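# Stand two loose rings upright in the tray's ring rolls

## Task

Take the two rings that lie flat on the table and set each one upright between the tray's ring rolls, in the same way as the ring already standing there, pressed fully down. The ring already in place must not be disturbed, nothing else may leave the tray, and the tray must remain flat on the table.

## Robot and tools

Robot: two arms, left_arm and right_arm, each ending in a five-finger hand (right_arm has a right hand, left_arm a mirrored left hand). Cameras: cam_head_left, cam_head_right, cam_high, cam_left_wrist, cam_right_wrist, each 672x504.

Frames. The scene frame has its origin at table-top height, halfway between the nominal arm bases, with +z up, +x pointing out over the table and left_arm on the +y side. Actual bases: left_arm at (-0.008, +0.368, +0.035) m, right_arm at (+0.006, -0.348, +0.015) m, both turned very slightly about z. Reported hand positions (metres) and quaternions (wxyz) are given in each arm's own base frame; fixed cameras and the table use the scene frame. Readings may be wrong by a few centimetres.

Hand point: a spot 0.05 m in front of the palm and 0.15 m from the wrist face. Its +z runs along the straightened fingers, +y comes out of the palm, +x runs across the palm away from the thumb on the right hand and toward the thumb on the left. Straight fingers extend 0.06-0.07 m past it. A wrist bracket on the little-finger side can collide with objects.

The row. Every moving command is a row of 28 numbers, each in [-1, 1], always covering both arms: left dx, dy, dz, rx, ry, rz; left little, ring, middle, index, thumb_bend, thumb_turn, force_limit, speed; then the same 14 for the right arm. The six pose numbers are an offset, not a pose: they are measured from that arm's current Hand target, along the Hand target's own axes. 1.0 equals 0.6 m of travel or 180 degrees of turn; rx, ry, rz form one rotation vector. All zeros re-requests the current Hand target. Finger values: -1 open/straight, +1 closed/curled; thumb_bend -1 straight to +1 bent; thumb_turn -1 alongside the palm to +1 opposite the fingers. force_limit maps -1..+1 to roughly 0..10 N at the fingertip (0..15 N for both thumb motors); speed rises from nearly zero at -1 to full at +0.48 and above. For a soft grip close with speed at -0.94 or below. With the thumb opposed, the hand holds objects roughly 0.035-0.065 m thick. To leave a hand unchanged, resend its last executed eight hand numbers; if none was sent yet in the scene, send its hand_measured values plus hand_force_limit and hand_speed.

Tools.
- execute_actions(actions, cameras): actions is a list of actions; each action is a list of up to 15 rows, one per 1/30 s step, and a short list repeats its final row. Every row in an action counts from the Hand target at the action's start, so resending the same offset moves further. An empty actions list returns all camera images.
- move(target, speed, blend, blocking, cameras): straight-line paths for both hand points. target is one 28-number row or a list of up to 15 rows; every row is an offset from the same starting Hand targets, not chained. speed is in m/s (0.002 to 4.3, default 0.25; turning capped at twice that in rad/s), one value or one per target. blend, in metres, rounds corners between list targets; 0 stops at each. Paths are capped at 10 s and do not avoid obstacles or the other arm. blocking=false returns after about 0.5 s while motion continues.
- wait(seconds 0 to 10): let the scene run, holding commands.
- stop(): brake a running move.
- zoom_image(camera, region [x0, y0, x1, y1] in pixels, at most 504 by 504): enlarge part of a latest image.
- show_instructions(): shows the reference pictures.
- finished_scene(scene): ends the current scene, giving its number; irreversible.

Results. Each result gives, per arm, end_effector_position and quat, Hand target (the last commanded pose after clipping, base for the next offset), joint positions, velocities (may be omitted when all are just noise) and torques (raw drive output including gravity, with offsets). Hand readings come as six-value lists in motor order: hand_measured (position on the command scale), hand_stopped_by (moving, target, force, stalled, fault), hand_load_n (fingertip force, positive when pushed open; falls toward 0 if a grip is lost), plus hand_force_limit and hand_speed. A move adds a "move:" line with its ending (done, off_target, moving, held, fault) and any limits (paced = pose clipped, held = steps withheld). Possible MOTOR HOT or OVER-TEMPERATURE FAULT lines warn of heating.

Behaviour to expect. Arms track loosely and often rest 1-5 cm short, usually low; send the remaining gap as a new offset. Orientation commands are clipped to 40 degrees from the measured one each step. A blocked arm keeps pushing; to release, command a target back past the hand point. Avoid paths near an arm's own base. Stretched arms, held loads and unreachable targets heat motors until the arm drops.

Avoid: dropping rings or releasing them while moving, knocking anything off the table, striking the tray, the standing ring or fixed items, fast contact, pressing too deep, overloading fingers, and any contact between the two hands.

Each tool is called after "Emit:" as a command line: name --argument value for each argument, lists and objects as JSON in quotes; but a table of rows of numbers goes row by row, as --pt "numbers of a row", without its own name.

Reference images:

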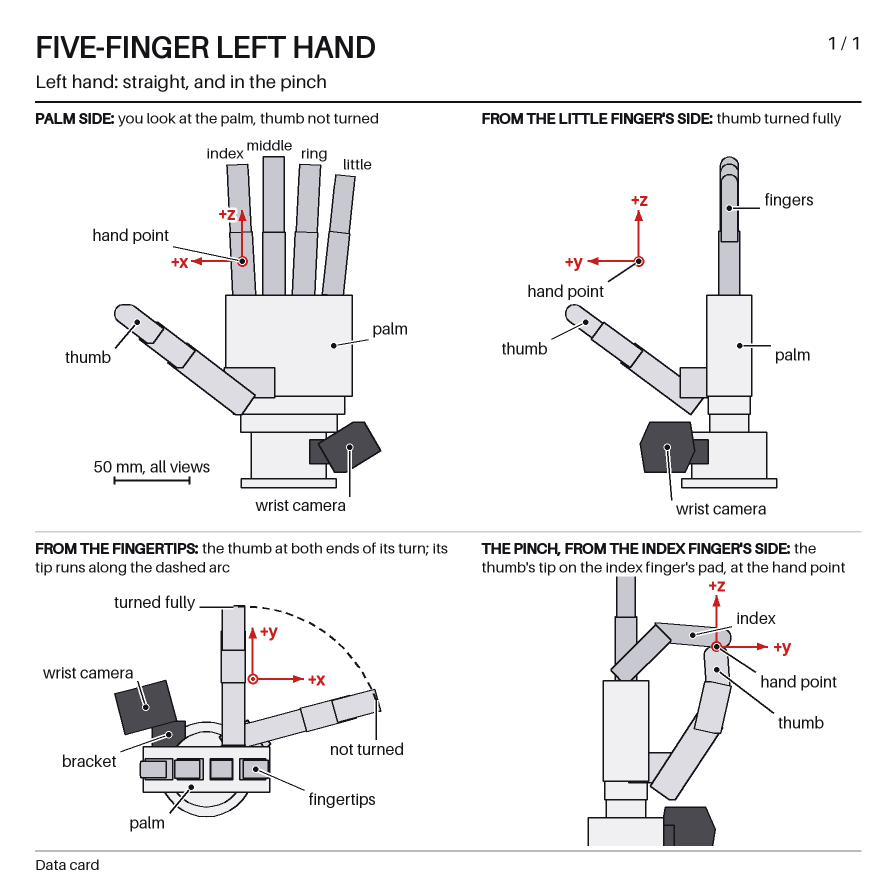

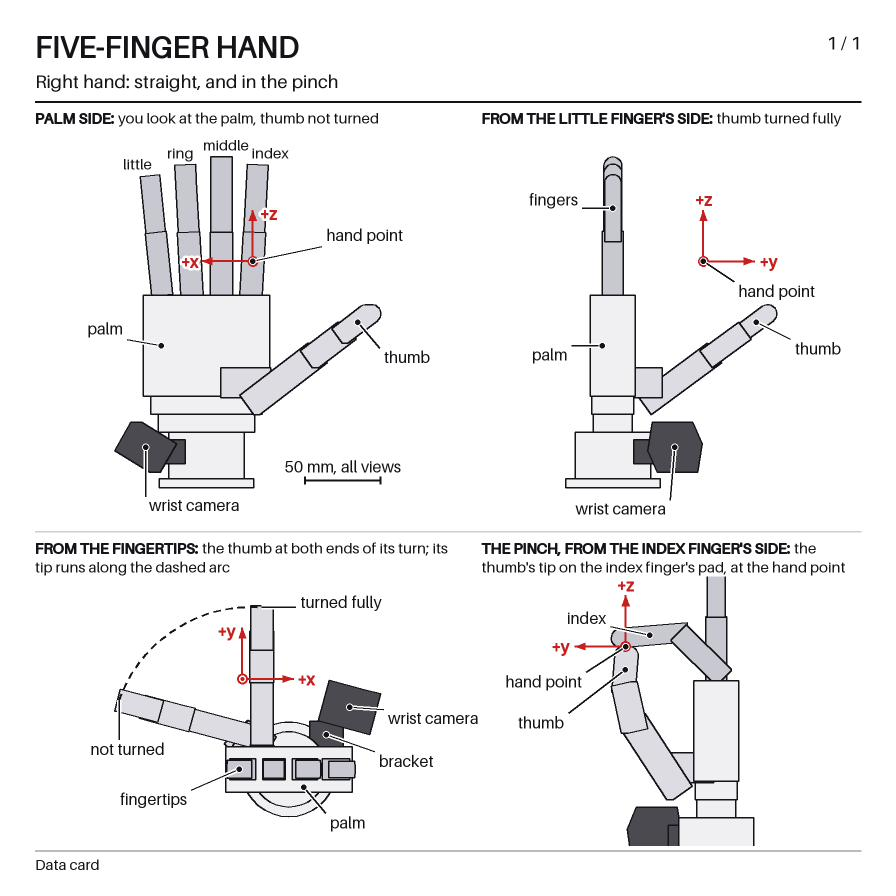

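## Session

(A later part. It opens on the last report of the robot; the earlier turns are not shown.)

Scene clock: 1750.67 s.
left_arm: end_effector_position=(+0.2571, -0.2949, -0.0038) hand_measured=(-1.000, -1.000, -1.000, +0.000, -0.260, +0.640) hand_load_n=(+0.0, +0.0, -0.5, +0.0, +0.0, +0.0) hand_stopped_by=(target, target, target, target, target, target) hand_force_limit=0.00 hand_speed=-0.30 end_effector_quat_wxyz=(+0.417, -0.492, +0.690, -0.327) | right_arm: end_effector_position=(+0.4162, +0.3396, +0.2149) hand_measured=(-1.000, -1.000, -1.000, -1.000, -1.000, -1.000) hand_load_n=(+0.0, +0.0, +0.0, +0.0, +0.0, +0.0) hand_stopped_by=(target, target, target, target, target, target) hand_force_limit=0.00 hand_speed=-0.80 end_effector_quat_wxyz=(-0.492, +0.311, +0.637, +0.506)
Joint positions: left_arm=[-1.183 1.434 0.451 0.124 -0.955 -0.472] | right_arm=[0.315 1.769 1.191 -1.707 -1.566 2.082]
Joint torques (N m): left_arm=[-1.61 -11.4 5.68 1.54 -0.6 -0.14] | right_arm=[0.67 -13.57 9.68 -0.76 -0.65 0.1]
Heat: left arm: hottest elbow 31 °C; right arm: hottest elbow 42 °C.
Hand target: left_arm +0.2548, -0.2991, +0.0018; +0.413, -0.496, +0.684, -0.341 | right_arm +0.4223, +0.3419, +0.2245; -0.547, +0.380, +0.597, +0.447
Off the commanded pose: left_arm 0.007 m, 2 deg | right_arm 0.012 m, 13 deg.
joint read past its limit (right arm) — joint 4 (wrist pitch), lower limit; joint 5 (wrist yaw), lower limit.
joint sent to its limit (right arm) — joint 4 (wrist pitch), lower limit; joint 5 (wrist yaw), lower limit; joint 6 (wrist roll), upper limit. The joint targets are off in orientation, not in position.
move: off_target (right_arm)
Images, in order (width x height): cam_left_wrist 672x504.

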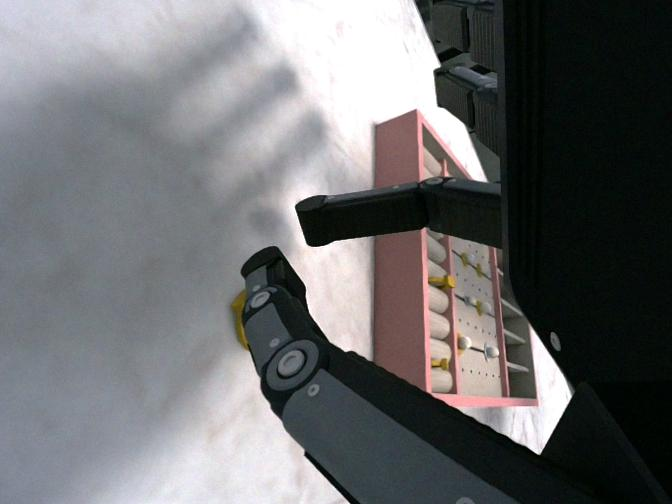

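Emit:
move --target '[0.003,0.0205,-0.0083,0,0,0,-1,-1,-1,0.0,-0.26,0.64,0.0,-0.3,0,0,0,0,0,0,-1,-1,-1,-1,-1,-1,0,-0.8]' --speed 0.06 --cameras '["cam_left_wrist"]'

Emit:
zoom_image --camera "cam_left_wrist" --region '[200, 200, 360, 360]'

Scene clock: 1759.00 s.
left_arm: end_effector_position=(+0.2483, -0.2947, -0.0064) hand_measured=(-1.000, -1.000, -1.000, +0.000, -0.260, +0.640) hand_load_n=(+0.0, +0.0, +0.0, +0.0, +0.5, +0.0) hand_stopped_by=(target, target, target, target, target, target) hand_force_limit=0.00 hand_speed=-0.30 end_effector_quat_wxyz=(+0.416, -0.495, +0.686, -0.334) | right_arm: end_effector_position=(+0.4162, +0.3396, +0.2149) hand_measured=(-1.000, -1.000, -1.000, -1.000, -1.000, -1.000) hand_load_n=(+0.0, +0.0, +0.0, +0.0, +0.0, +0.0) hand_stopped_by=(target, target, target, target, target, target) hand_force_limit=0.00 hand_speed=-0.80 end_effector_quat_wxyz=(-0.492, +0.311, +0.637, +0.506)
Joint positions: left_arm=[-1.211 1.434 0.436 0.124 -0.974 -0.51] | right_arm=[0.315 1.769 1.191 -1.707 -1.566 2.082]
Joint torques (N m): left_arm=[-2.49 -9.58 5.63 1.68 -0.59 -0.11] | right_arm=[0.67 -13.33 9.55 -0.72 -0.59 0.12]
Heat: left arm: hottest elbow 31 °C; right arm: hottest elbow 42 °C.
Hand target: left_arm +0.2452, -0.2972, -0.0071; +0.413, -0.496, +0.684, -0.341 | right_arm +0.4223, +0.3419, +0.2245; -0.547, +0.380, +0.597, +0.447
Off the commanded pose: left_arm 0.004 m, 1 deg | right_arm 0.012 m, 13 deg.
joint read past its limit (right arm) — joint 4 (wrist pitch), lower limit; joint 5 (wrist yaw), lower limit.
joint sent to its limit (right arm) — joint 4 (wrist pitch), lower limit; joint 5 (wrist yaw), lower limit; joint 6 (wrist roll), upper limit. The joint targets are off in orientation, not in position.
move: off_target (right_arm)
Images, in order (width x height): cam_left_wrist 672x504.

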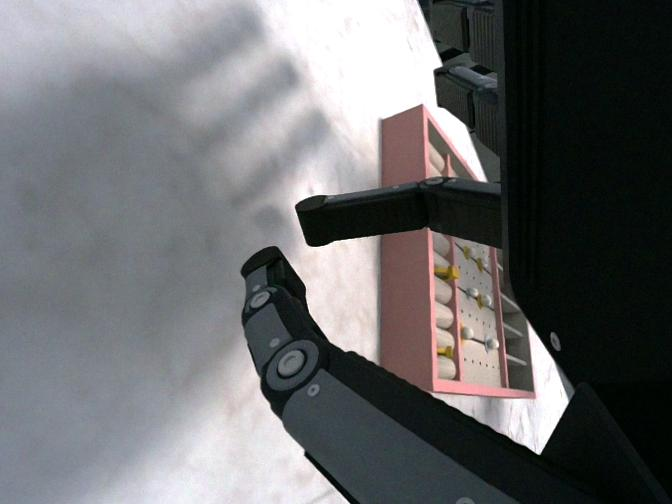

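Scaled by 3.150.

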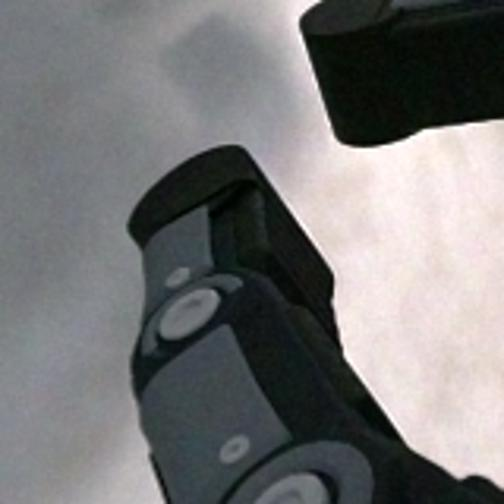

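Emit:
move --target '[0.0037,0.0138,0.0049,0,0,0,-1,-1,-1,0.0,-0.26,0.64,0.0,-0.3,0,0,0,0,0,0,-1,-1,-1,-1,-1,-1,0,-0.8]' --speed 0.05 --cameras '["cam_left_wrist"]'

Emit:
zoom_image --camera "cam_left_wrist" --region '[200, 200, 360, 360]'

Scene clock: 1762.20 s.
left_arm: end_effector_position=(+0.2475, -0.2955, -0.0122) hand_measured=(-1.000, -1.000, -1.000, +0.000, -0.260, +0.640) hand_load_n=(+0.0, +0.0, +0.0, +0.0, +0.0, +0.0) hand_stopped_by=(target, target, target, target, target, target) hand_force_limit=0.00 hand_speed=-0.30 end_effector_quat_wxyz=(+0.415, -0.496, +0.684, -0.337) | right_arm: end_effector_position=(+0.4162, +0.3396, +0.2149) hand_measured=(-1.000, -1.000, -1.000, -1.000, -1.000, -1.000) hand_load_n=(+0.0, +0.0, +0.0, +0.0, +0.0, +0.0) hand_stopped_by=(target, target, target, target, target, target) hand_force_limit=0.00 hand_speed=-0.80 end_effector_quat_wxyz=(-0.492, +0.311, +0.637, +0.506)
Joint positions: left_arm=[-1.214 1.458 0.429 0.158 -0.976 -0.515] | right_arm=[0.315 1.769 1.191 -1.707 -1.566 2.082]
Joint torques (N m): left_arm=[-1.49 -9.23 5.57 1.76 -0.58 -0.09] | right_arm=[1.03 -13.45 9.81 -0.77 -0.65 0.09]
Heat: left arm: hottest elbow 31 °C; right arm: hottest elbow 42 °C.
Hand target: left_arm +0.2442, -0.2973, -0.0161; +0.413, -0.496, +0.684, -0.341 | right_arm +0.4223, +0.3419, +0.2245; -0.547, +0.380, +0.597, +0.447
Off the commanded pose: left_arm 0.005 m, 1 deg | right_arm 0.012 m, 13 deg.
joint read past its limit (right arm) — joint 4 (wrist pitch), lower limit; joint 5 (wrist yaw), lower limit.
joint sent to its limit (right arm) — joint 4 (wrist pitch), lower limit; joint 5 (wrist yaw), lower limit; joint 6 (wrist roll), upper limit. The joint targets are off in orientation, not in position.
move: off_target (right_arm)
Images, in order (width x height): cam_left_wrist 672x504.

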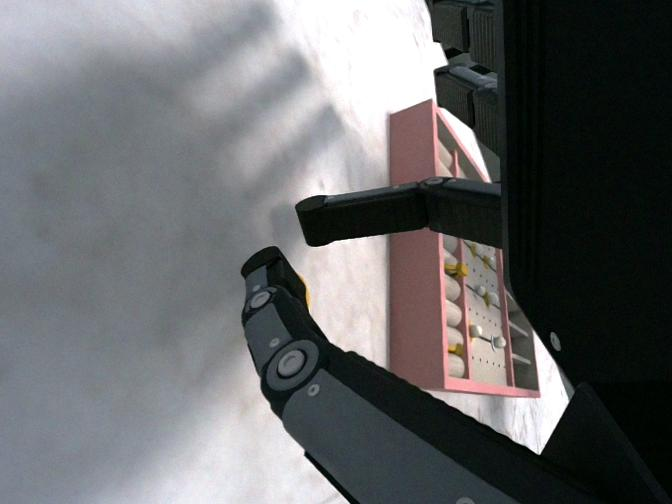

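Scaled by 3.150.

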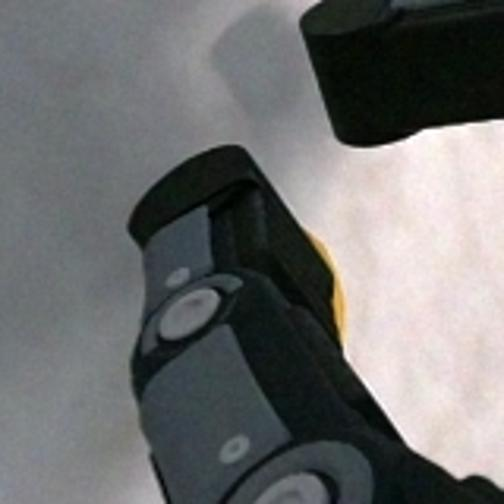

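Emit:
move --target '[0.0025,0.0063,0.0033,0,0,0,-1,-1,-1,0.0,-0.26,0.64,0.0,-0.3,0,0,0,0,0,0,-1,-1,-1,-1,-1,-1,0,-0.8]' --speed 0.05 --cameras '["cam_left_wrist", "cam_high", "cam_right_wrist"]'

Emit:
zoom_image --camera "cam_left_wrist" --region '[200, 200, 360, 360]'

Emit:
zoom_image --camera "cam_high" --region '[345, 160, 385, 200]'

Scene clock: 1765.47 s.
left_arm: end_effector_position=(+0.2479, -0.2968, -0.0161) hand_measured=(-1.000, -1.000, -1.000, +0.000, -0.260, +0.640) hand_load_n=(+0.0, +0.0, +0.0, +0.0, +0.0, +0.0) hand_stopped_by=(target, target, target, target, target, target) hand_force_limit=0.00 hand_speed=-0.30 end_effector_quat_wxyz=(+0.415, -0.496, +0.684, -0.338) | right_arm: end_effector_position=(+0.4162, +0.3396, +0.2149) hand_measured=(-1.000, -1.000, -1.000, -1.000, -1.000, -1.000) hand_load_n=(+0.0, +0.0, +0.0, +0.0, +0.0, +0.0) hand_stopped_by=(target, target, target, target, target, target) hand_force_limit=0.00 hand_speed=-0.80 end_effector_quat_wxyz=(-0.492, +0.311, +0.637, +0.506)
Joint positions: left_arm=[-1.215 1.476 0.429 0.178 -0.977 -0.516] | right_arm=[0.315 1.769 1.191 -1.707 -1.566 2.082]
Joint torques (N m): left_arm=[-1.67 -9 5.24 1.61 -0.6 -0.11] | right_arm=[0.5 -13.51 9.72 -0.84 -0.6 0.08]
Heat: left arm: hottest elbow 31 °C; right arm: hottest elbow 42 °C.
Hand target: left_arm +0.2442, -0.2978, -0.0206; +0.413, -0.496, +0.684, -0.341 | right_arm +0.4223, +0.3419, +0.2245; -0.547, +0.380, +0.597, +0.447
Off the commanded pose: left_arm 0.006 m, 0 deg | right_arm 0.012 m, 13 deg.
joint read past its limit (right arm) — joint 4 (wrist pitch), lower limit; joint 5 (wrist yaw), lower limit.
joint sent to its limit (right arm) — joint 4 (wrist pitch), lower limit; joint 5 (wrist yaw), lower limit; joint 6 (wrist roll), upper limit. The joint targets are off in orientation, not in position.
move: off_target (right_arm)
Images, in order (width x height): cam_high 672x504, cam_left_wrist 672x504, cam_right_wrist 672x504.

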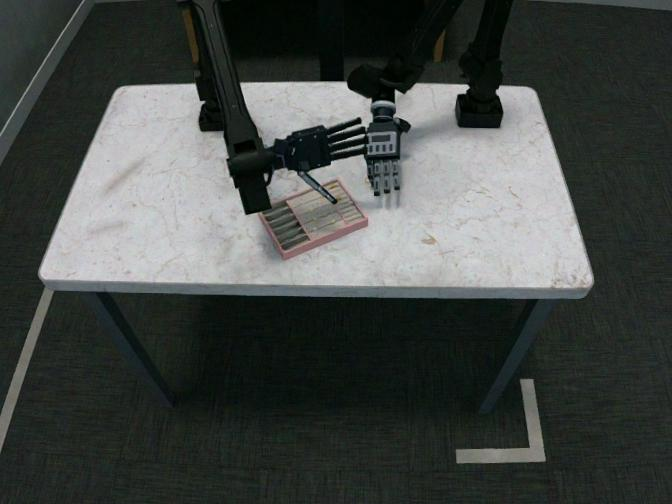

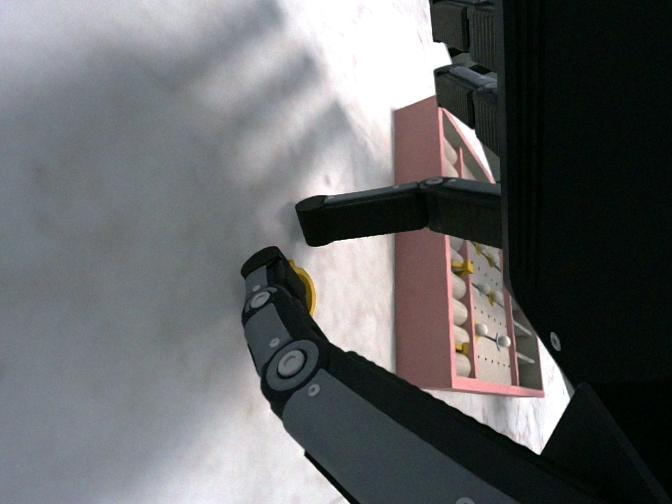

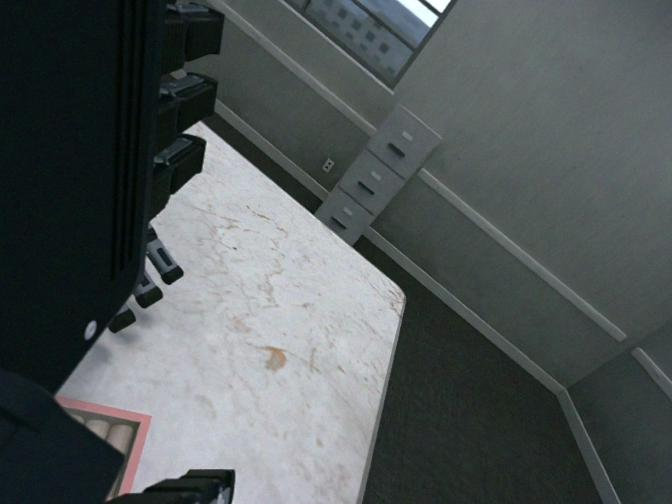

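Scaled by 3.150.

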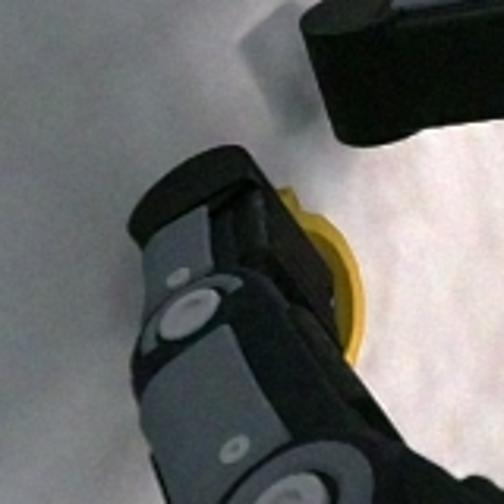

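Scaled by 12.600.

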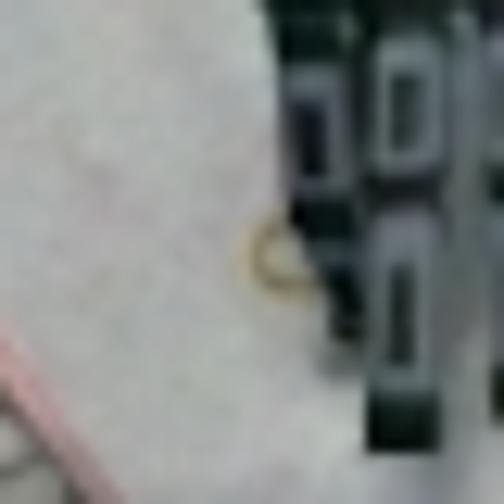

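Emit:
move --target '[-0.001,-0.0022,0.0051,0,0,0,-1,-1,-1,0.0,-0.31,0.66,0.0,-0.6,0,0,0,0,0,0,-1,-1,-1,-1,-1,-1,0,-0.8]' --speed 0.05 --cameras '["cam_left_wrist"]'

Emit:
zoom_image --camera "cam_left_wrist" --region '[220, 220, 340, 340]'

Scene clock: 1769.90 s.
left_arm: end_effector_position=(+0.2485, -0.2994, -0.0156) hand_measured=(-1.000, -1.000, -1.000, +0.000, -0.310, +0.660) hand_load_n=(+0.0, -0.5, +0.0, -0.5, +0.0, +0.0) hand_stopped_by=(target, target, target, target, target, target) hand_force_limit=0.00 hand_speed=-0.60 end_effector_quat_wxyz=(+0.413, -0.498, +0.682, -0.343) | right_arm: end_effector_position=(+0.4162, +0.3396, +0.2149) hand_measured=(-1.000, -1.000, -1.000, -1.000, -1.000, -1.000) hand_load_n=(+0.0, +0.0, +0.0, +0.0, +0.0, +0.0) hand_stopped_by=(target, target, target, target, target, target) hand_force_limit=0.00 hand_speed=-0.80 end_effector_quat_wxyz=(-0.492, +0.311, +0.637, +0.506)
Joint positions: left_arm=[-1.215 1.479 0.429 0.192 -0.974 -0.516] | right_arm=[0.315 1.769 1.191 -1.707 -1.566 2.082]
Joint torques (N m): left_arm=[-0.79 -8.82 5 1.59 -0.41 0.02] | right_arm=[1.03 -13.57 9.63 -0.57 -0.64 0.11]
Heat: left arm: hottest elbow 30 °C; right arm: hottest elbow 42 °C.
Hand target: left_arm +0.2476, -0.2978, -0.0206; +0.413, -0.496, +0.684, -0.341 | right_arm +0.4223, +0.3419, +0.2245; -0.547, +0.380, +0.597, +0.447
Off the commanded pose: left_arm 0.005 m, 0 deg | right_arm 0.012 m, 13 deg.
joint read past its limit (right arm) — joint 4 (wrist pitch), lower limit; joint 5 (wrist yaw), lower limit.
joint sent to its limit (right arm) — joint 4 (wrist pitch), lower limit; joint 5 (wrist yaw), lower limit; joint 6 (wrist roll), upper limit. The joint targets are off in orientation, not in position.
move: off_target (right_arm)
Images, in order (width x height): cam_left_wrist 672x504.

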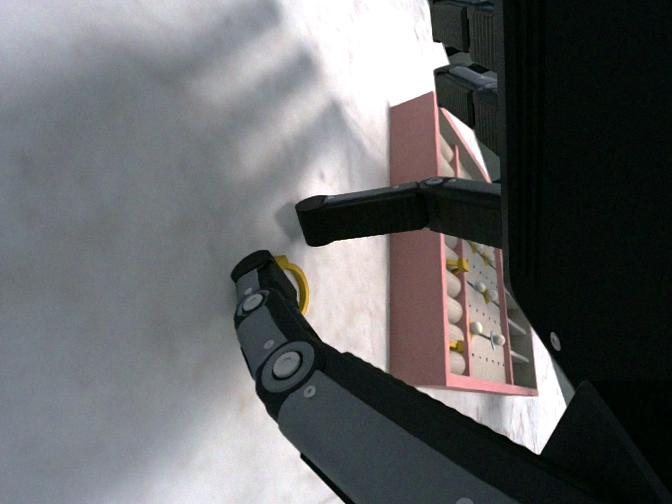

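Scaled by 4.200.

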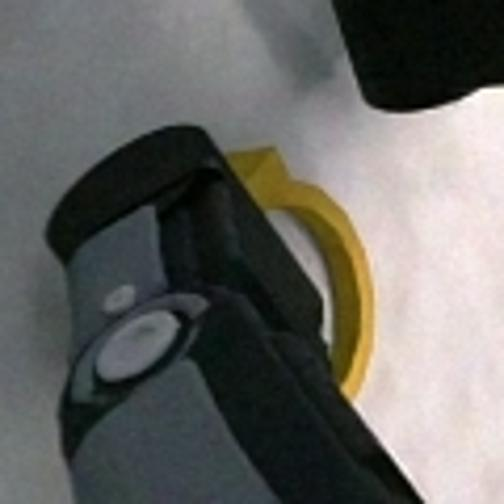

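Emit:
move --target '[-0.005,-0.0006,0.0051,0,0,0,-1,-1,-1,0.0,-0.31,0.66,0.0,-0.6,0,0,0,0,0,0,-1,-1,-1,-1,-1,-1,0,-0.8]' --speed 0.05 --cameras '["cam_left_wrist"]'

Emit:
zoom_image --camera "cam_left_wrist" --region '[220, 220, 340, 340]'

Scene clock: 1773.50 s.
left_arm: end_effector_position=(+0.2488, -0.3000, -0.0159) hand_measured=(-1.000, -1.000, -1.000, +0.000, -0.310, +0.660) hand_load_n=(+0.0, +0.0, +0.0, +0.0, +0.0, +0.0) hand_stopped_by=(target, target, target, target, target, target) hand_force_limit=0.00 hand_speed=-0.60 end_effector_quat_wxyz=(+0.409, -0.498, +0.682, -0.346) | right_arm: end_effector_position=(+0.4162, +0.3396, +0.2149) hand_measured=(-1.000, -1.000, -1.000, -1.000, -1.000, -1.000) hand_load_n=(+0.0, +0.0, +0.0, +0.5, +0.0, +0.0) hand_stopped_by=(target, target, target, target, target, target) hand_force_limit=0.00 hand_speed=-0.80 end_effector_quat_wxyz=(-0.492, +0.311, +0.637, +0.506)
Joint positions: left_arm=[-1.211 1.479 0.423 0.213 -0.965 -0.507] | right_arm=[0.315 1.769 1.191 -1.707 -1.566 2.082]
Joint torques (N m): left_arm=[-0.67 -9.41 5.15 1.76 -0.38 0.01] | right_arm=[0.5 -13.51 9.61 -0.7 -0.67 0.03]
Heat: left arm: hottest elbow 30 °C; right arm: hottest elbow 42 °C.
Hand target: left_arm +0.2510, -0.2950, -0.0209; +0.413, -0.496, +0.684, -0.341 | right_arm +0.4223, +0.3419, +0.2245; -0.547, +0.380, +0.597, +0.447
Off the commanded pose: left_arm 0.007 m, 1 deg | right_arm 0.012 m, 13 deg.
joint read past its limit (right arm) — joint 4 (wrist pitch), lower limit; joint 5 (wrist yaw), lower limit.
joint sent to its limit (right arm) — joint 4 (wrist pitch), lower limit; joint 5 (wrist yaw), lower limit; joint 6 (wrist roll), upper limit. The joint targets are off in orientation, not in position.
move: off_target (right_arm)
Images, in order (width x height): cam_left_wrist 672x504.

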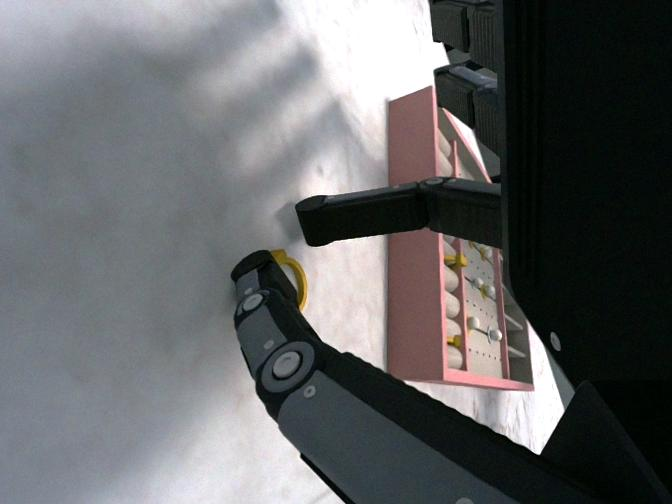

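Scaled by 4.200.

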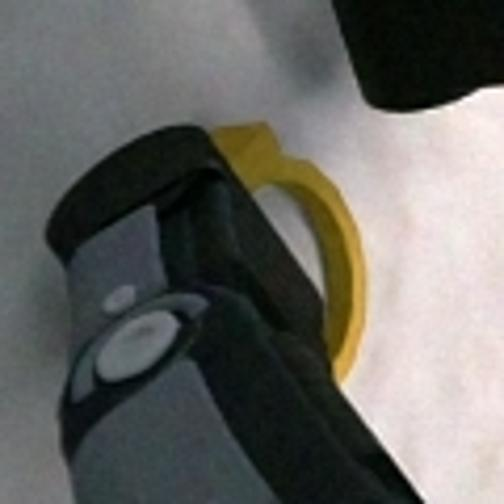

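Emit:
move --pt "-0.0095 -0.0365 -0.0178 0 0 0 -1 -1 -1 0.0 -0.31 0.66 0.0 -0.6 0 0 0 0 0 0 -1 -1 -1 -1 -1 -1 0 -0.8" --pt "0.0377 -0.0907 0.0372 0 0 0 -1 -1 -1 0.0 -0.31 0.66 0.0 -0.6 0 0 0 0 0 0 -1 -1 -1 -1 -1 -1 0 -0.8" --pt "-0.0018 -0.0328 -0.0138 0 0 0 -1 -1 -1 0.0 -0.31 0.66 0.0 -0.6 0 0 0 0 0 0 -1 -1 -1 -1 -1 -1 0 -0.8" --pt "0.0038 -0.0062 -0.0078 0 0 0 -1 -1 -1 0.0 -0.31 0.66 0.0 -0.6 0 0 0 0 0 0 -1 -1 -1 -1 -1 -1 0 -0.8" --pt "0.0055 0.0003 -0.0047 0 0 0 -1 -1 -1 0.0 -0.31 0.66 0.0 -0.6 0 0 0 0 0 0 -1 -1 -1 -1 -1 -1 0 -0.8" --speed 0.08 --cameras '["cam_left_wrist"]'

Emit:
zoom_image --camera "cam_left_wrist" --region '[220, 220, 340, 340]'

Scene clock: 1783.53 s.
left_arm: end_effector_position=(+0.2517, -0.2977, -0.0159) hand_measured=(-1.000, -1.000, -1.000, +0.000, -0.310, +0.660) hand_load_n=(+0.0, +0.0, +0.0, +0.0, +0.0, +0.0) hand_stopped_by=(target, target, target, target, target, target) hand_force_limit=0.00 hand_speed=-0.60 end_effector_quat_wxyz=(+0.415, -0.496, +0.684, -0.338) | right_arm: end_effector_position=(+0.4162, +0.3396, +0.2149) hand_measured=(-1.000, -1.000, -1.000, -1.000, -1.000, -1.000) hand_load_n=(+0.0, +0.0, +0.0, +0.0, +0.0, +0.0) hand_stopped_by=(target, target, target, target, target, target) hand_force_limit=0.00 hand_speed=-0.80 end_effector_quat_wxyz=(-0.492, +0.311, +0.637, +0.506)
Joint positions: left_arm=[-1.204 1.481 0.432 0.193 -0.969 -0.501] | right_arm=[0.315 1.769 1.191 -1.707 -1.566 2.082]
Joint torques (N m): left_arm=[-2.26 -8.59 5.09 1.66 -0.52 -0.11] | right_arm=[0.5 -13.98 9.62 -0.83 -0.63 0.08]
Heat: left arm: hottest elbow 30 °C; right arm: hottest elbow 42 °C.
Hand target: left_arm +0.2478, -0.2982, -0.0206; +0.413, -0.496, +0.684, -0.341 | right_arm +0.4223, +0.3419, +0.2245; -0.547, +0.380, +0.597, +0.447
Off the commanded pose: left_arm 0.006 m, 0 deg | right_arm 0.012 m, 13 deg.
joint read past its limit (right arm) — joint 4 (wrist pitch), lower limit; joint 5 (wrist yaw), lower limit.
joint sent to its limit (right arm) — joint 4 (wrist pitch), lower limit; joint 5 (wrist yaw), lower limit; joint 6 (wrist roll), upper limit. The joint targets are off in orientation, not in position.
move: off_target (right_arm)
Images, in order (width x height): cam_left_wrist 672x504.

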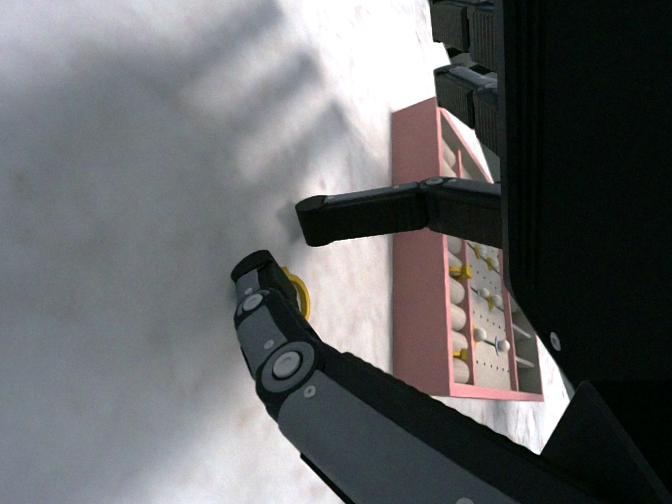

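Scaled by 4.200.

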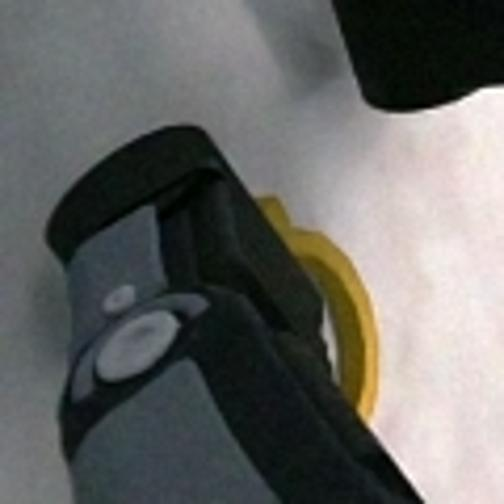

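Emit:
move --target '[0.0003,0.0092,0.0032,0,0,0,-1,-1,-1,0.0,-0.31,0.66,0.0,-0.6,0,0,0,0,0,0,-1,-1,-1,-1,-1,-1,0,-0.8]' --speed 0.04 --cameras '["cam_left_wrist"]'

Emit:
zoom_image --camera "cam_left_wrist" --region '[220, 220, 340, 340]'

Scene clock: 1786.60 s.
left_arm: end_effector_position=(+0.2519, -0.2968, -0.0189) hand_measured=(-1.000, -1.000, -1.000, +0.000, -0.310, +0.660) hand_load_n=(+0.0, +0.0, +0.0, -1.0, +0.0, +0.0) hand_stopped_by=(target, target, target, target, target, target) hand_force_limit=0.00 hand_speed=-0.60 end_effector_quat_wxyz=(+0.416, -0.498, +0.681, -0.341) | right_arm: end_effector_position=(+0.4162, +0.3396, +0.2149) hand_measured=(-1.000, -1.000, -1.000, -1.000, -1.000, -1.000) hand_load_n=(+0.0, +0.0, +0.0, +0.0, +0.0, +0.0) hand_stopped_by=(target, target, target, target, target, target) hand_force_limit=0.00 hand_speed=-0.80 end_effector_quat_wxyz=(-0.492, +0.311, +0.637, +0.506)
Joint positions: left_arm=[-1.204 1.494 0.425 0.221 -0.973 -0.501] | right_arm=[0.315 1.769 1.191 -1.707 -1.566 2.082]
Joint torques (N m): left_arm=[-1.38 -7.82 5.09 1.77 -0.4 -0.11] | right_arm=[0.85 -13.63 9.61 -0.76 -0.63 0.06]
Heat: left arm: hottest elbow 30 °C; right arm: hottest elbow 42 °C.
Hand target: left_arm +0.2473, -0.2969, -0.0263; +0.413, -0.496, +0.684, -0.341 | right_arm +0.4223, +0.3419, +0.2245; -0.547, +0.380, +0.597, +0.447
Off the commanded pose: left_arm 0.009 m, 1 deg | right_arm 0.012 m, 13 deg.
joint read past its limit (right arm) — joint 4 (wrist pitch), lower limit; joint 5 (wrist yaw), lower limit.
joint sent to its limit (right arm) — joint 4 (wrist pitch), lower limit; joint 5 (wrist yaw), lower limit; joint 6 (wrist roll), upper limit. The joint targets are off in orientation, not in position.
move: off_target (right_arm)
Images, in order (width x height): cam_left_wrist 672x504.

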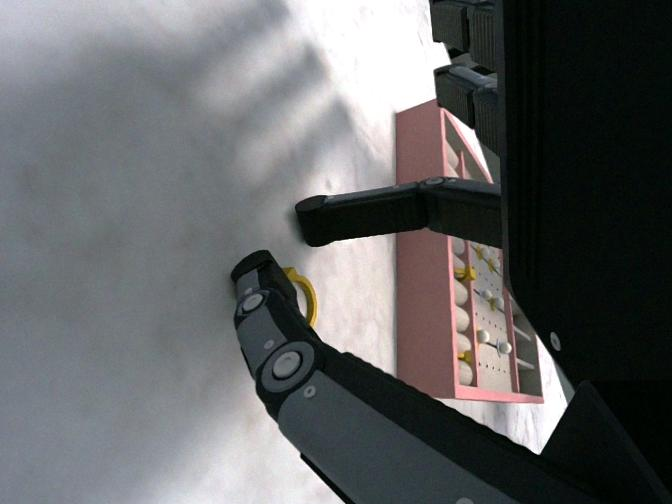

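Scaled by 4.200.

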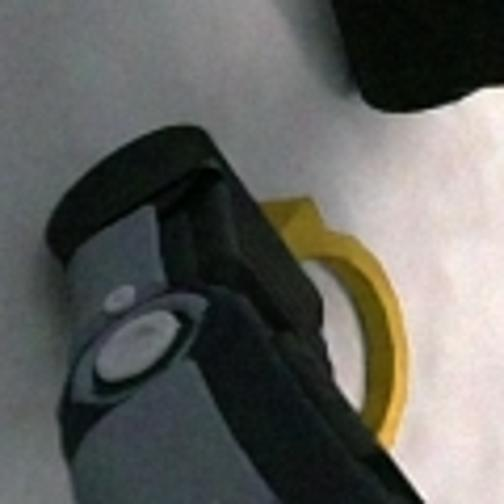

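Emit:
move --pt "0.0005 -0.0115 -0.0035 0 0 0 -1 -1 -1 0.0 -0.31 0.66 0.0 -0.6 0 0 0 0 0 0 -1 -1 -1 -1 -1 -1 0 -0.8" --pt "0.0055 -0.005 -0.003 0 0 0 -1 -1 -1 0.0 -0.31 0.66 0.0 -0.6 0 0 0 0 0 0 -1 -1 -1 -1 -1 -1 0 -0.8" --speed 0.04 --cameras '["cam_left_wrist"]'

Emit:
zoom_image --camera "cam_left_wrist" --region '[220, 220, 340, 340]'

Scene clock: 1791.17 s.
left_arm: end_effector_position=(+0.2503, -0.2984, -0.0187) hand_measured=(-1.000, -1.000, -1.000, +0.000, -0.310, +0.660) hand_load_n=(+0.0, +0.0, +0.0, +0.5, +0.0, +0.5) hand_stopped_by=(target, target, target, target, target, target) hand_force_limit=0.00 hand_speed=-0.60 end_effector_quat_wxyz=(+0.415, -0.498, +0.680, -0.343) | right_arm: end_effector_position=(+0.4162, +0.3396, +0.2149) hand_measured=(-1.000, -1.000, -1.000, -1.000, -1.000, -1.000) hand_load_n=(+0.0, +0.0, +0.0, +0.0, +0.0, +0.0) hand_stopped_by=(target, target, target, target, target, target) hand_force_limit=0.00 hand_speed=-0.80 end_effector_quat_wxyz=(-0.492, +0.311, +0.637, +0.506)
Joint positions: left_arm=[-1.21 1.494 0.425 0.22 -0.977 -0.509] | right_arm=[0.315 1.769 1.191 -1.707 -1.566 2.082]
Joint torques (N m): left_arm=[-2.84 -8.18 5.85 0.62 -0.49 -0.11] | right_arm=[0.5 -13.51 9.68 -0.79 -0.61 0.09]
Heat: left arm: hottest elbow 30 °C; right arm: hottest elbow 42 °C.
Hand target: left_arm +0.2464, -0.3008, -0.0236; +0.413, -0.496, +0.684, -0.341 | right_arm +0.4223, +0.3419, +0.2245; -0.547, +0.380, +0.597, +0.447
Off the commanded pose: left_arm 0.007 m, 1 deg | right_arm 0.012 m, 13 deg.
joint read past its limit (right arm) — joint 4 (wrist pitch), lower limit; joint 5 (wrist yaw), lower limit.
joint sent to its limit (right arm) — joint 4 (wrist pitch), lower limit; joint 5 (wrist yaw), lower limit; joint 6 (wrist roll), upper limit. The joint targets are off in orientation, not in position.
move: off_target (right_arm)
Images, in order (width x height): cam_left_wrist 672x504.

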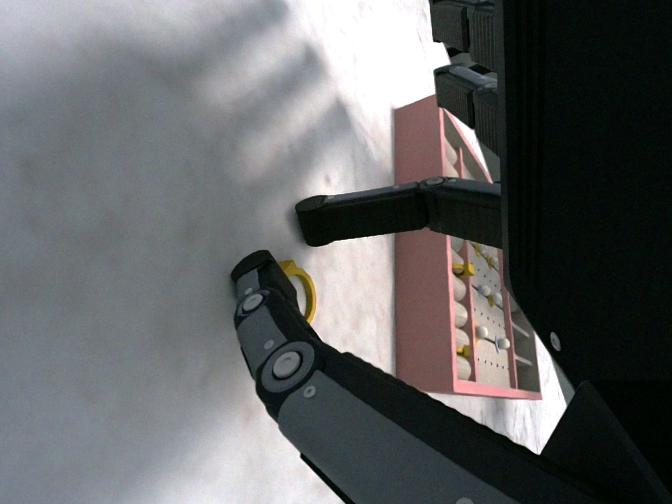

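Scaled by 4.200.

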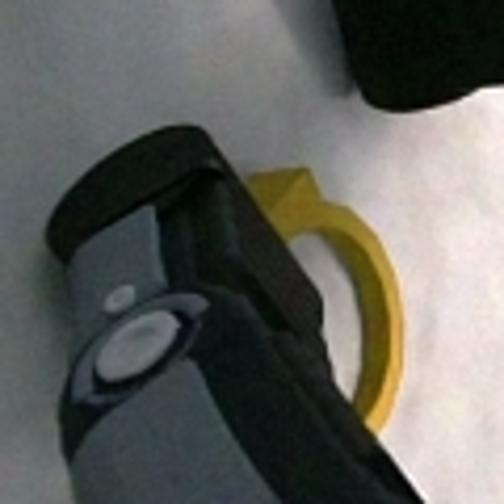

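Emit:
move --pt "0 0 0 0 0 0 -1 -1 -1 0.1 -0.31 0.66 0.0 -0.6 0 0 0 0 0 0 -1 -1 -1 -1 -1 -1 0 -0.8" --pt "0.0 0.002 0.001 0 0 0 -1 -1 -1 0.3 -0.31 0.66 -0.45 -0.94 0 0 0 0 0 0 -1 -1 -1 -1 -1 -1 0 -0.8" --speed 0.04 --cameras '["cam_left_wrist"]'

Emit:
zoom_image --camera "cam_left_wrist" --region '[220, 220, 340, 340]'

Scene clock: 1796.30 s.
left_arm: end_effector_position=(+0.2499, -0.2981, -0.0201) hand_measured=(-1.000, -1.000, -1.000, +0.206, -0.310, +0.660) hand_load_n=(+0.0, +0.0, +0.0, +3.0, +1.5, +0.0) hand_stopped_by=(target, target, target, force, target, target) hand_force_limit=-0.45 hand_speed=-0.94 end_effector_quat_wxyz=(+0.415, -0.498, +0.680, -0.342) | right_arm: end_effector_position=(+0.4162, +0.3396, +0.2149) hand_measured=(-1.000, -1.000, -1.000, -1.000, -1.000, -1.000) hand_load_n=(+0.0, +0.0, +0.0, +0.0, +0.0, +0.0) hand_stopped_by=(target, target, target, target, target, target) hand_force_limit=0.00 hand_speed=-0.80 end_effector_quat_wxyz=(-0.492, +0.311, +0.637, +0.506)
Joint positions: left_arm=[-1.211 1.498 0.425 0.22 -0.977 -0.512] | right_arm=[0.315 1.769 1.191 -1.707 -1.566 2.082]
Joint torques (N m): left_arm=[-1.67 -8.76 5.91 0.96 -0.42 -0.11] | right_arm=[0.79 -14.15 9.7 -0.73 -0.66 0.08]
Heat: left arm: hottest elbow 30 °C; right arm: hottest elbow 42 °C.
Hand target: left_arm +0.2465, -0.3004, -0.0250; +0.413, -0.496, +0.684, -0.341 | right_arm +0.4223, +0.3419, +0.2245; -0.547, +0.380, +0.597, +0.447
Off the commanded pose: left_arm 0.006 m, 1 deg | right_arm 0.012 m, 13 deg.
joint read past its limit (right arm) — joint 4 (wrist pitch), lower limit; joint 5 (wrist yaw), lower limit.
joint sent to its limit (right arm) — joint 4 (wrist pitch), lower limit; joint 5 (wrist yaw), lower limit; joint 6 (wrist roll), upper limit. The joint targets are off in orientation, not in position.
move: off_target (right_arm)
Images, in order (width x height): cam_left_wrist 672x504.

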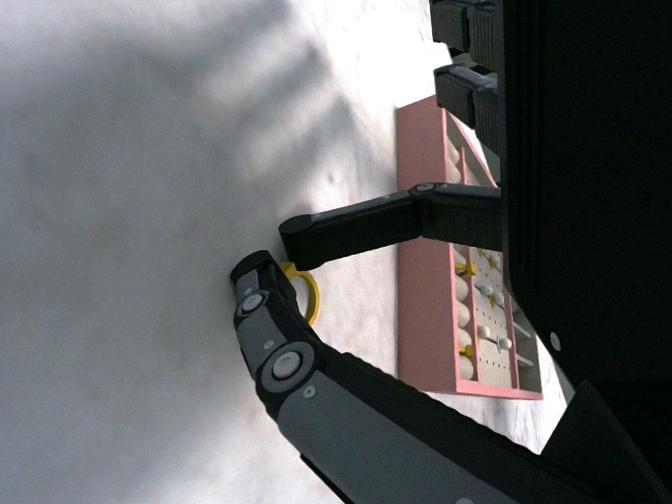

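Scaled by 4.200.

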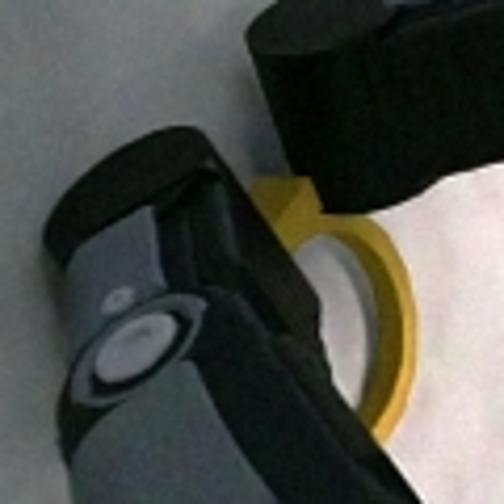

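Emit:
move --target '[0.0,0.0,0.0,0,0,0,-1,-1,-1,0.35,-0.31,0.66,0.0,-0.94,0,0,0,0,0,0,-1,-1,-1,-1,-1,-1,0,-0.8]' --speed 0.04 --cameras '["cam_left_wrist"]'

Emit:
zoom_image --camera "cam_left_wrist" --region '[220, 220, 340, 340]'

Scene clock: 1798.30 s.
left_arm: end_effector_position=(+0.2500, -0.2980, -0.0200) hand_measured=(-1.000, -1.000, -1.000, +0.216, -0.310, +0.660) hand_load_n=(+0.0, +0.0, +0.0, +5.0, +3.0, +0.0) hand_stopped_by=(target, target, target, force, target, target) hand_force_limit=0.00 hand_speed=-0.94 end_effector_quat_wxyz=(+0.415, -0.499, +0.680, -0.342) | right_arm: end_effector_position=(+0.4162, +0.3396, +0.2149) hand_measured=(-1.000, -1.000, -1.000, -1.000, -1.000, -1.000) hand_load_n=(+0.0, +0.0, +0.0, +0.0, +0.0, +0.0) hand_stopped_by=(target, target, target, target, target, target) hand_force_limit=0.00 hand_speed=-0.80 end_effector_quat_wxyz=(-0.492, +0.311, +0.637, +0.506)
Joint positions: left_arm=[-1.211 1.498 0.425 0.22 -0.978 -0.512] | right_arm=[0.315 1.769 1.191 -1.707 -1.566 2.082]
Joint torques (N m): left_arm=[-2.08 -8.41 6.01 1.11 -0.43 -0.11] | right_arm=[0.67 -13.27 9.77 -0.8 -0.64 0.04]
Heat: left arm: hottest elbow 30 °C; right arm: hottest elbow 42 °C.
Hand target: left_arm +0.2465, -0.3005, -0.0250; +0.413, -0.496, +0.684, -0.341 | right_arm +0.4223, +0.3419, +0.2245; -0.547, +0.380, +0.597, +0.447
Off the commanded pose: left_arm 0.007 m, 1 deg | right_arm 0.012 m, 13 deg.
joint read past its limit (right arm) — joint 4 (wrist pitch), lower limit; joint 5 (wrist yaw), lower limit.
joint sent to its limit (right arm) — joint 4 (wrist pitch), lower limit; joint 5 (wrist yaw), lower limit; joint 6 (wrist roll), upper limit. The joint targets are off in orientation, not in position.
move: off_target (right_arm)
Images, in order (width x height): cam_left_wrist 672x504.

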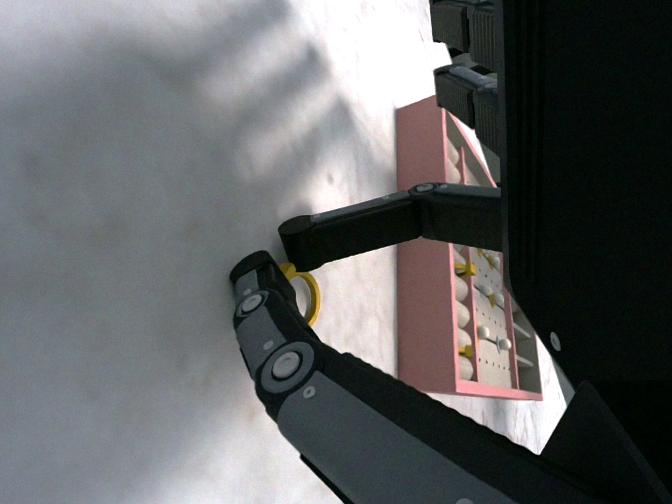

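Scaled by 4.200.

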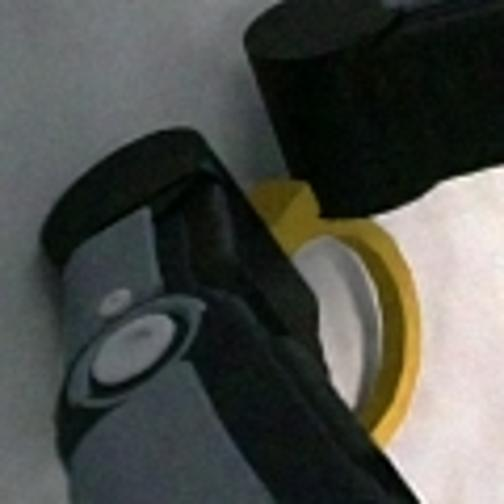

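Emit:
move --target '[-0.0114,-0.0438,-0.0214,0,0,0,-1,-1,-1,0.35,-0.31,0.66,0.0,-0.94,0,0,0,0,0,0,-1,-1,-1,-1,-1,-1,0,-0.8]' --speed 0.05 --cameras '["cam_left_wrist"]'

Emit:
zoom_image --camera "cam_left_wrist" --region '[220, 220, 340, 340]'

Scene clock: 1801.10 s.
left_arm: end_effector_position=(+0.2454, -0.2859, -0.0065) hand_measured=(-1.000, -1.000, -1.000, +0.216, -0.310, +0.660) hand_load_n=(+0.0, +0.0, +0.0, +4.5, +4.0, -0.5) hand_stopped_by=(target, target, target, force, target, target) hand_force_limit=0.00 hand_speed=-0.94 end_effector_quat_wxyz=(+0.419, -0.494, +0.689, -0.326) | right_arm: end_effector_position=(+0.4162, +0.3396, +0.2149) hand_measured=(-1.000, -1.000, -1.000, -1.000, -1.000, -1.000) hand_load_n=(+0.0, +0.0, +0.0, +0.0, +0.0, +0.0) hand_stopped_by=(target, target, target, target, target, target) hand_force_limit=0.00 hand_speed=-0.80 end_effector_quat_wxyz=(-0.492, +0.311, +0.637, +0.506)
Joint positions: left_arm=[-1.211 1.414 0.425 0.094 -0.978 -0.515] | right_arm=[0.315 1.769 1.191 -1.707 -1.566 2.082]
Joint torques (N m): left_arm=[-1.44 -10.64 8.31 0.51 -0.43 -0.07] | right_arm=[0.67 -13.1 9.65 -0.7 -0.64 0.1]
Heat: left arm: hottest elbow 30 °C; right arm: hottest elbow 42 °C.
Hand target: left_arm +0.2465, -0.3004, +0.0051; +0.413, -0.496, +0.684, -0.341 | right_arm +0.4223, +0.3419, +0.2245; -0.547, +0.380, +0.597, +0.447
Off the commanded pose: left_arm 0.019 m, 2 deg | right_arm 0.012 m, 13 deg.
joint read past its limit (right arm) — joint 4 (wrist pitch), lower limit; joint 5 (wrist yaw), lower limit.
joint sent to its limit (right arm) — joint 4 (wrist pitch), lower limit; joint 5 (wrist yaw), lower limit; joint 6 (wrist roll), upper limit. The joint targets are off in orientation, not in position.
move: off_target (left_arm, right_arm)
Images, in order (width x height): cam_left_wrist 672x504.

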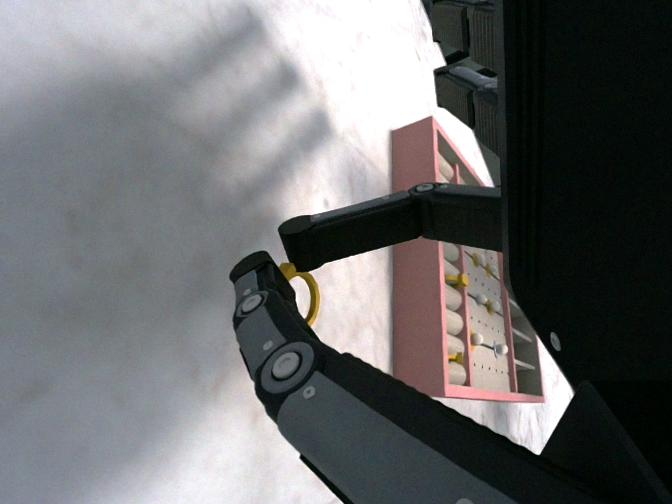

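Scaled by 4.200.

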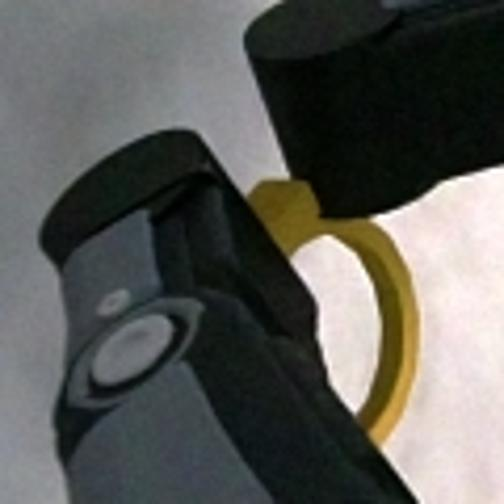

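Emit:
move --pt "-0.0457 -0.1752 -0.0853 0 0 0 -1 -1 -1 0.35 -0.31 0.66 0.0 -0.94 0 0 0 0 0 0 -1 -1 -1 -1 -1 -1 0 -0.8" --pt "0.0645 -0.2183 -0.0553 0 0 0 -1 -1 -1 0.35 -0.31 0.66 0.0 -0.94 0 0 0 0 0 0 -1 -1 -1 -1 -1 -1 0 -0.8" --speed 0.12 --blend 0.03 --cameras '["cam_left_wrist", "cam_high"]'

Scene clock: 1809.47 s.
left_arm: end_effector_position=(+0.2562, -0.3455, +0.1031) hand_measured=(-1.000, -1.000, -1.000, +0.216, -0.310, +0.660) hand_load_n=(+0.0, -1.0, +0.0, +4.5, +4.0, +0.0) hand_stopped_by=(target, target, target, force, target, target) hand_force_limit=0.00 hand_speed=-0.94 end_effector_quat_wxyz=(+0.420, -0.488, +0.695, -0.319) | right_arm: end_effector_position=(+0.4163, +0.3396, +0.2150) hand_measured=(-1.000, -1.000, -1.000, -1.000, -1.000, -1.000) hand_load_n=(+0.0, +0.0, +0.0, -0.5, +0.0, +0.0) hand_stopped_by=(target, target, target, target, target, target) hand_force_limit=0.00 hand_speed=-0.80 end_effector_quat_wxyz=(-0.492, +0.311, +0.636, +0.506)
Joint positions: left_arm=[-1.241 1.287 0.723 -0.378 -0.99 -0.547] | right_arm=[0.315 1.769 1.191 -1.707 -1.567 2.082]
Joint torques (N m): left_arm=[-1.55 -8.82 14.27 0.51 -0.64 -0.14] | right_arm=[0.85 -13.92 9.65 -0.61 -0.62 0.11]
Heat: left arm: hottest elbow 30 °C; right arm: hottest elbow 42 °C.
Hand target: left_arm +0.2620, -0.3716, +0.1251; +0.413, -0.496, +0.684, -0.341 | right_arm +0.4223, +0.3419, +0.2245; -0.547, +0.380, +0.597, +0.447
Off the commanded pose: left_arm 0.035 m, 3 deg | right_arm 0.011 m, 13 deg.
joint read past its limit (right arm) — joint 4 (wrist pitch), lower limit; joint 5 (wrist yaw), lower limit.
joint sent to its limit (right arm) — joint 4 (wrist pitch), lower limit; joint 5 (wrist yaw), lower limit; joint 6 (wrist roll), upper limit. The joint targets are off in orientation, not in position.
move: off_target (left_arm, right_arm)
Images, in order (width x height): cam_high 672x504, cam_left_wrist 672x504.

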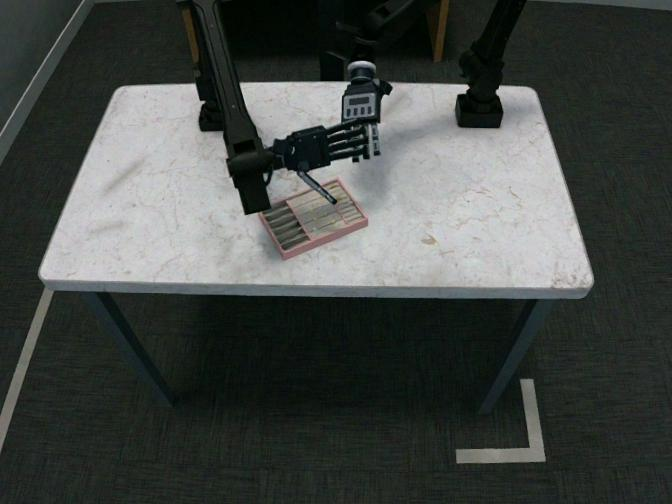

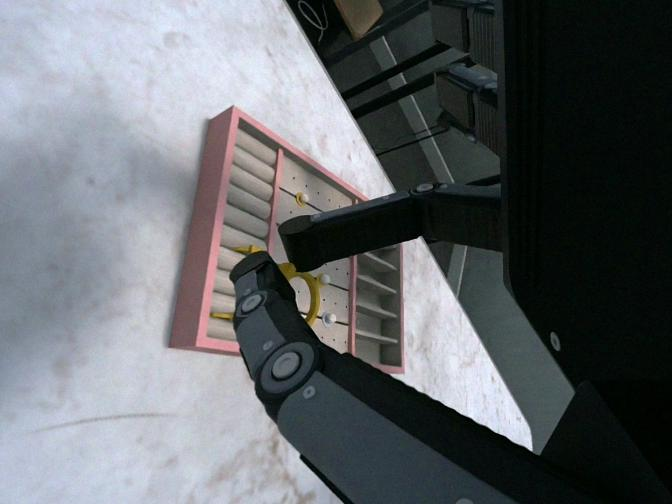

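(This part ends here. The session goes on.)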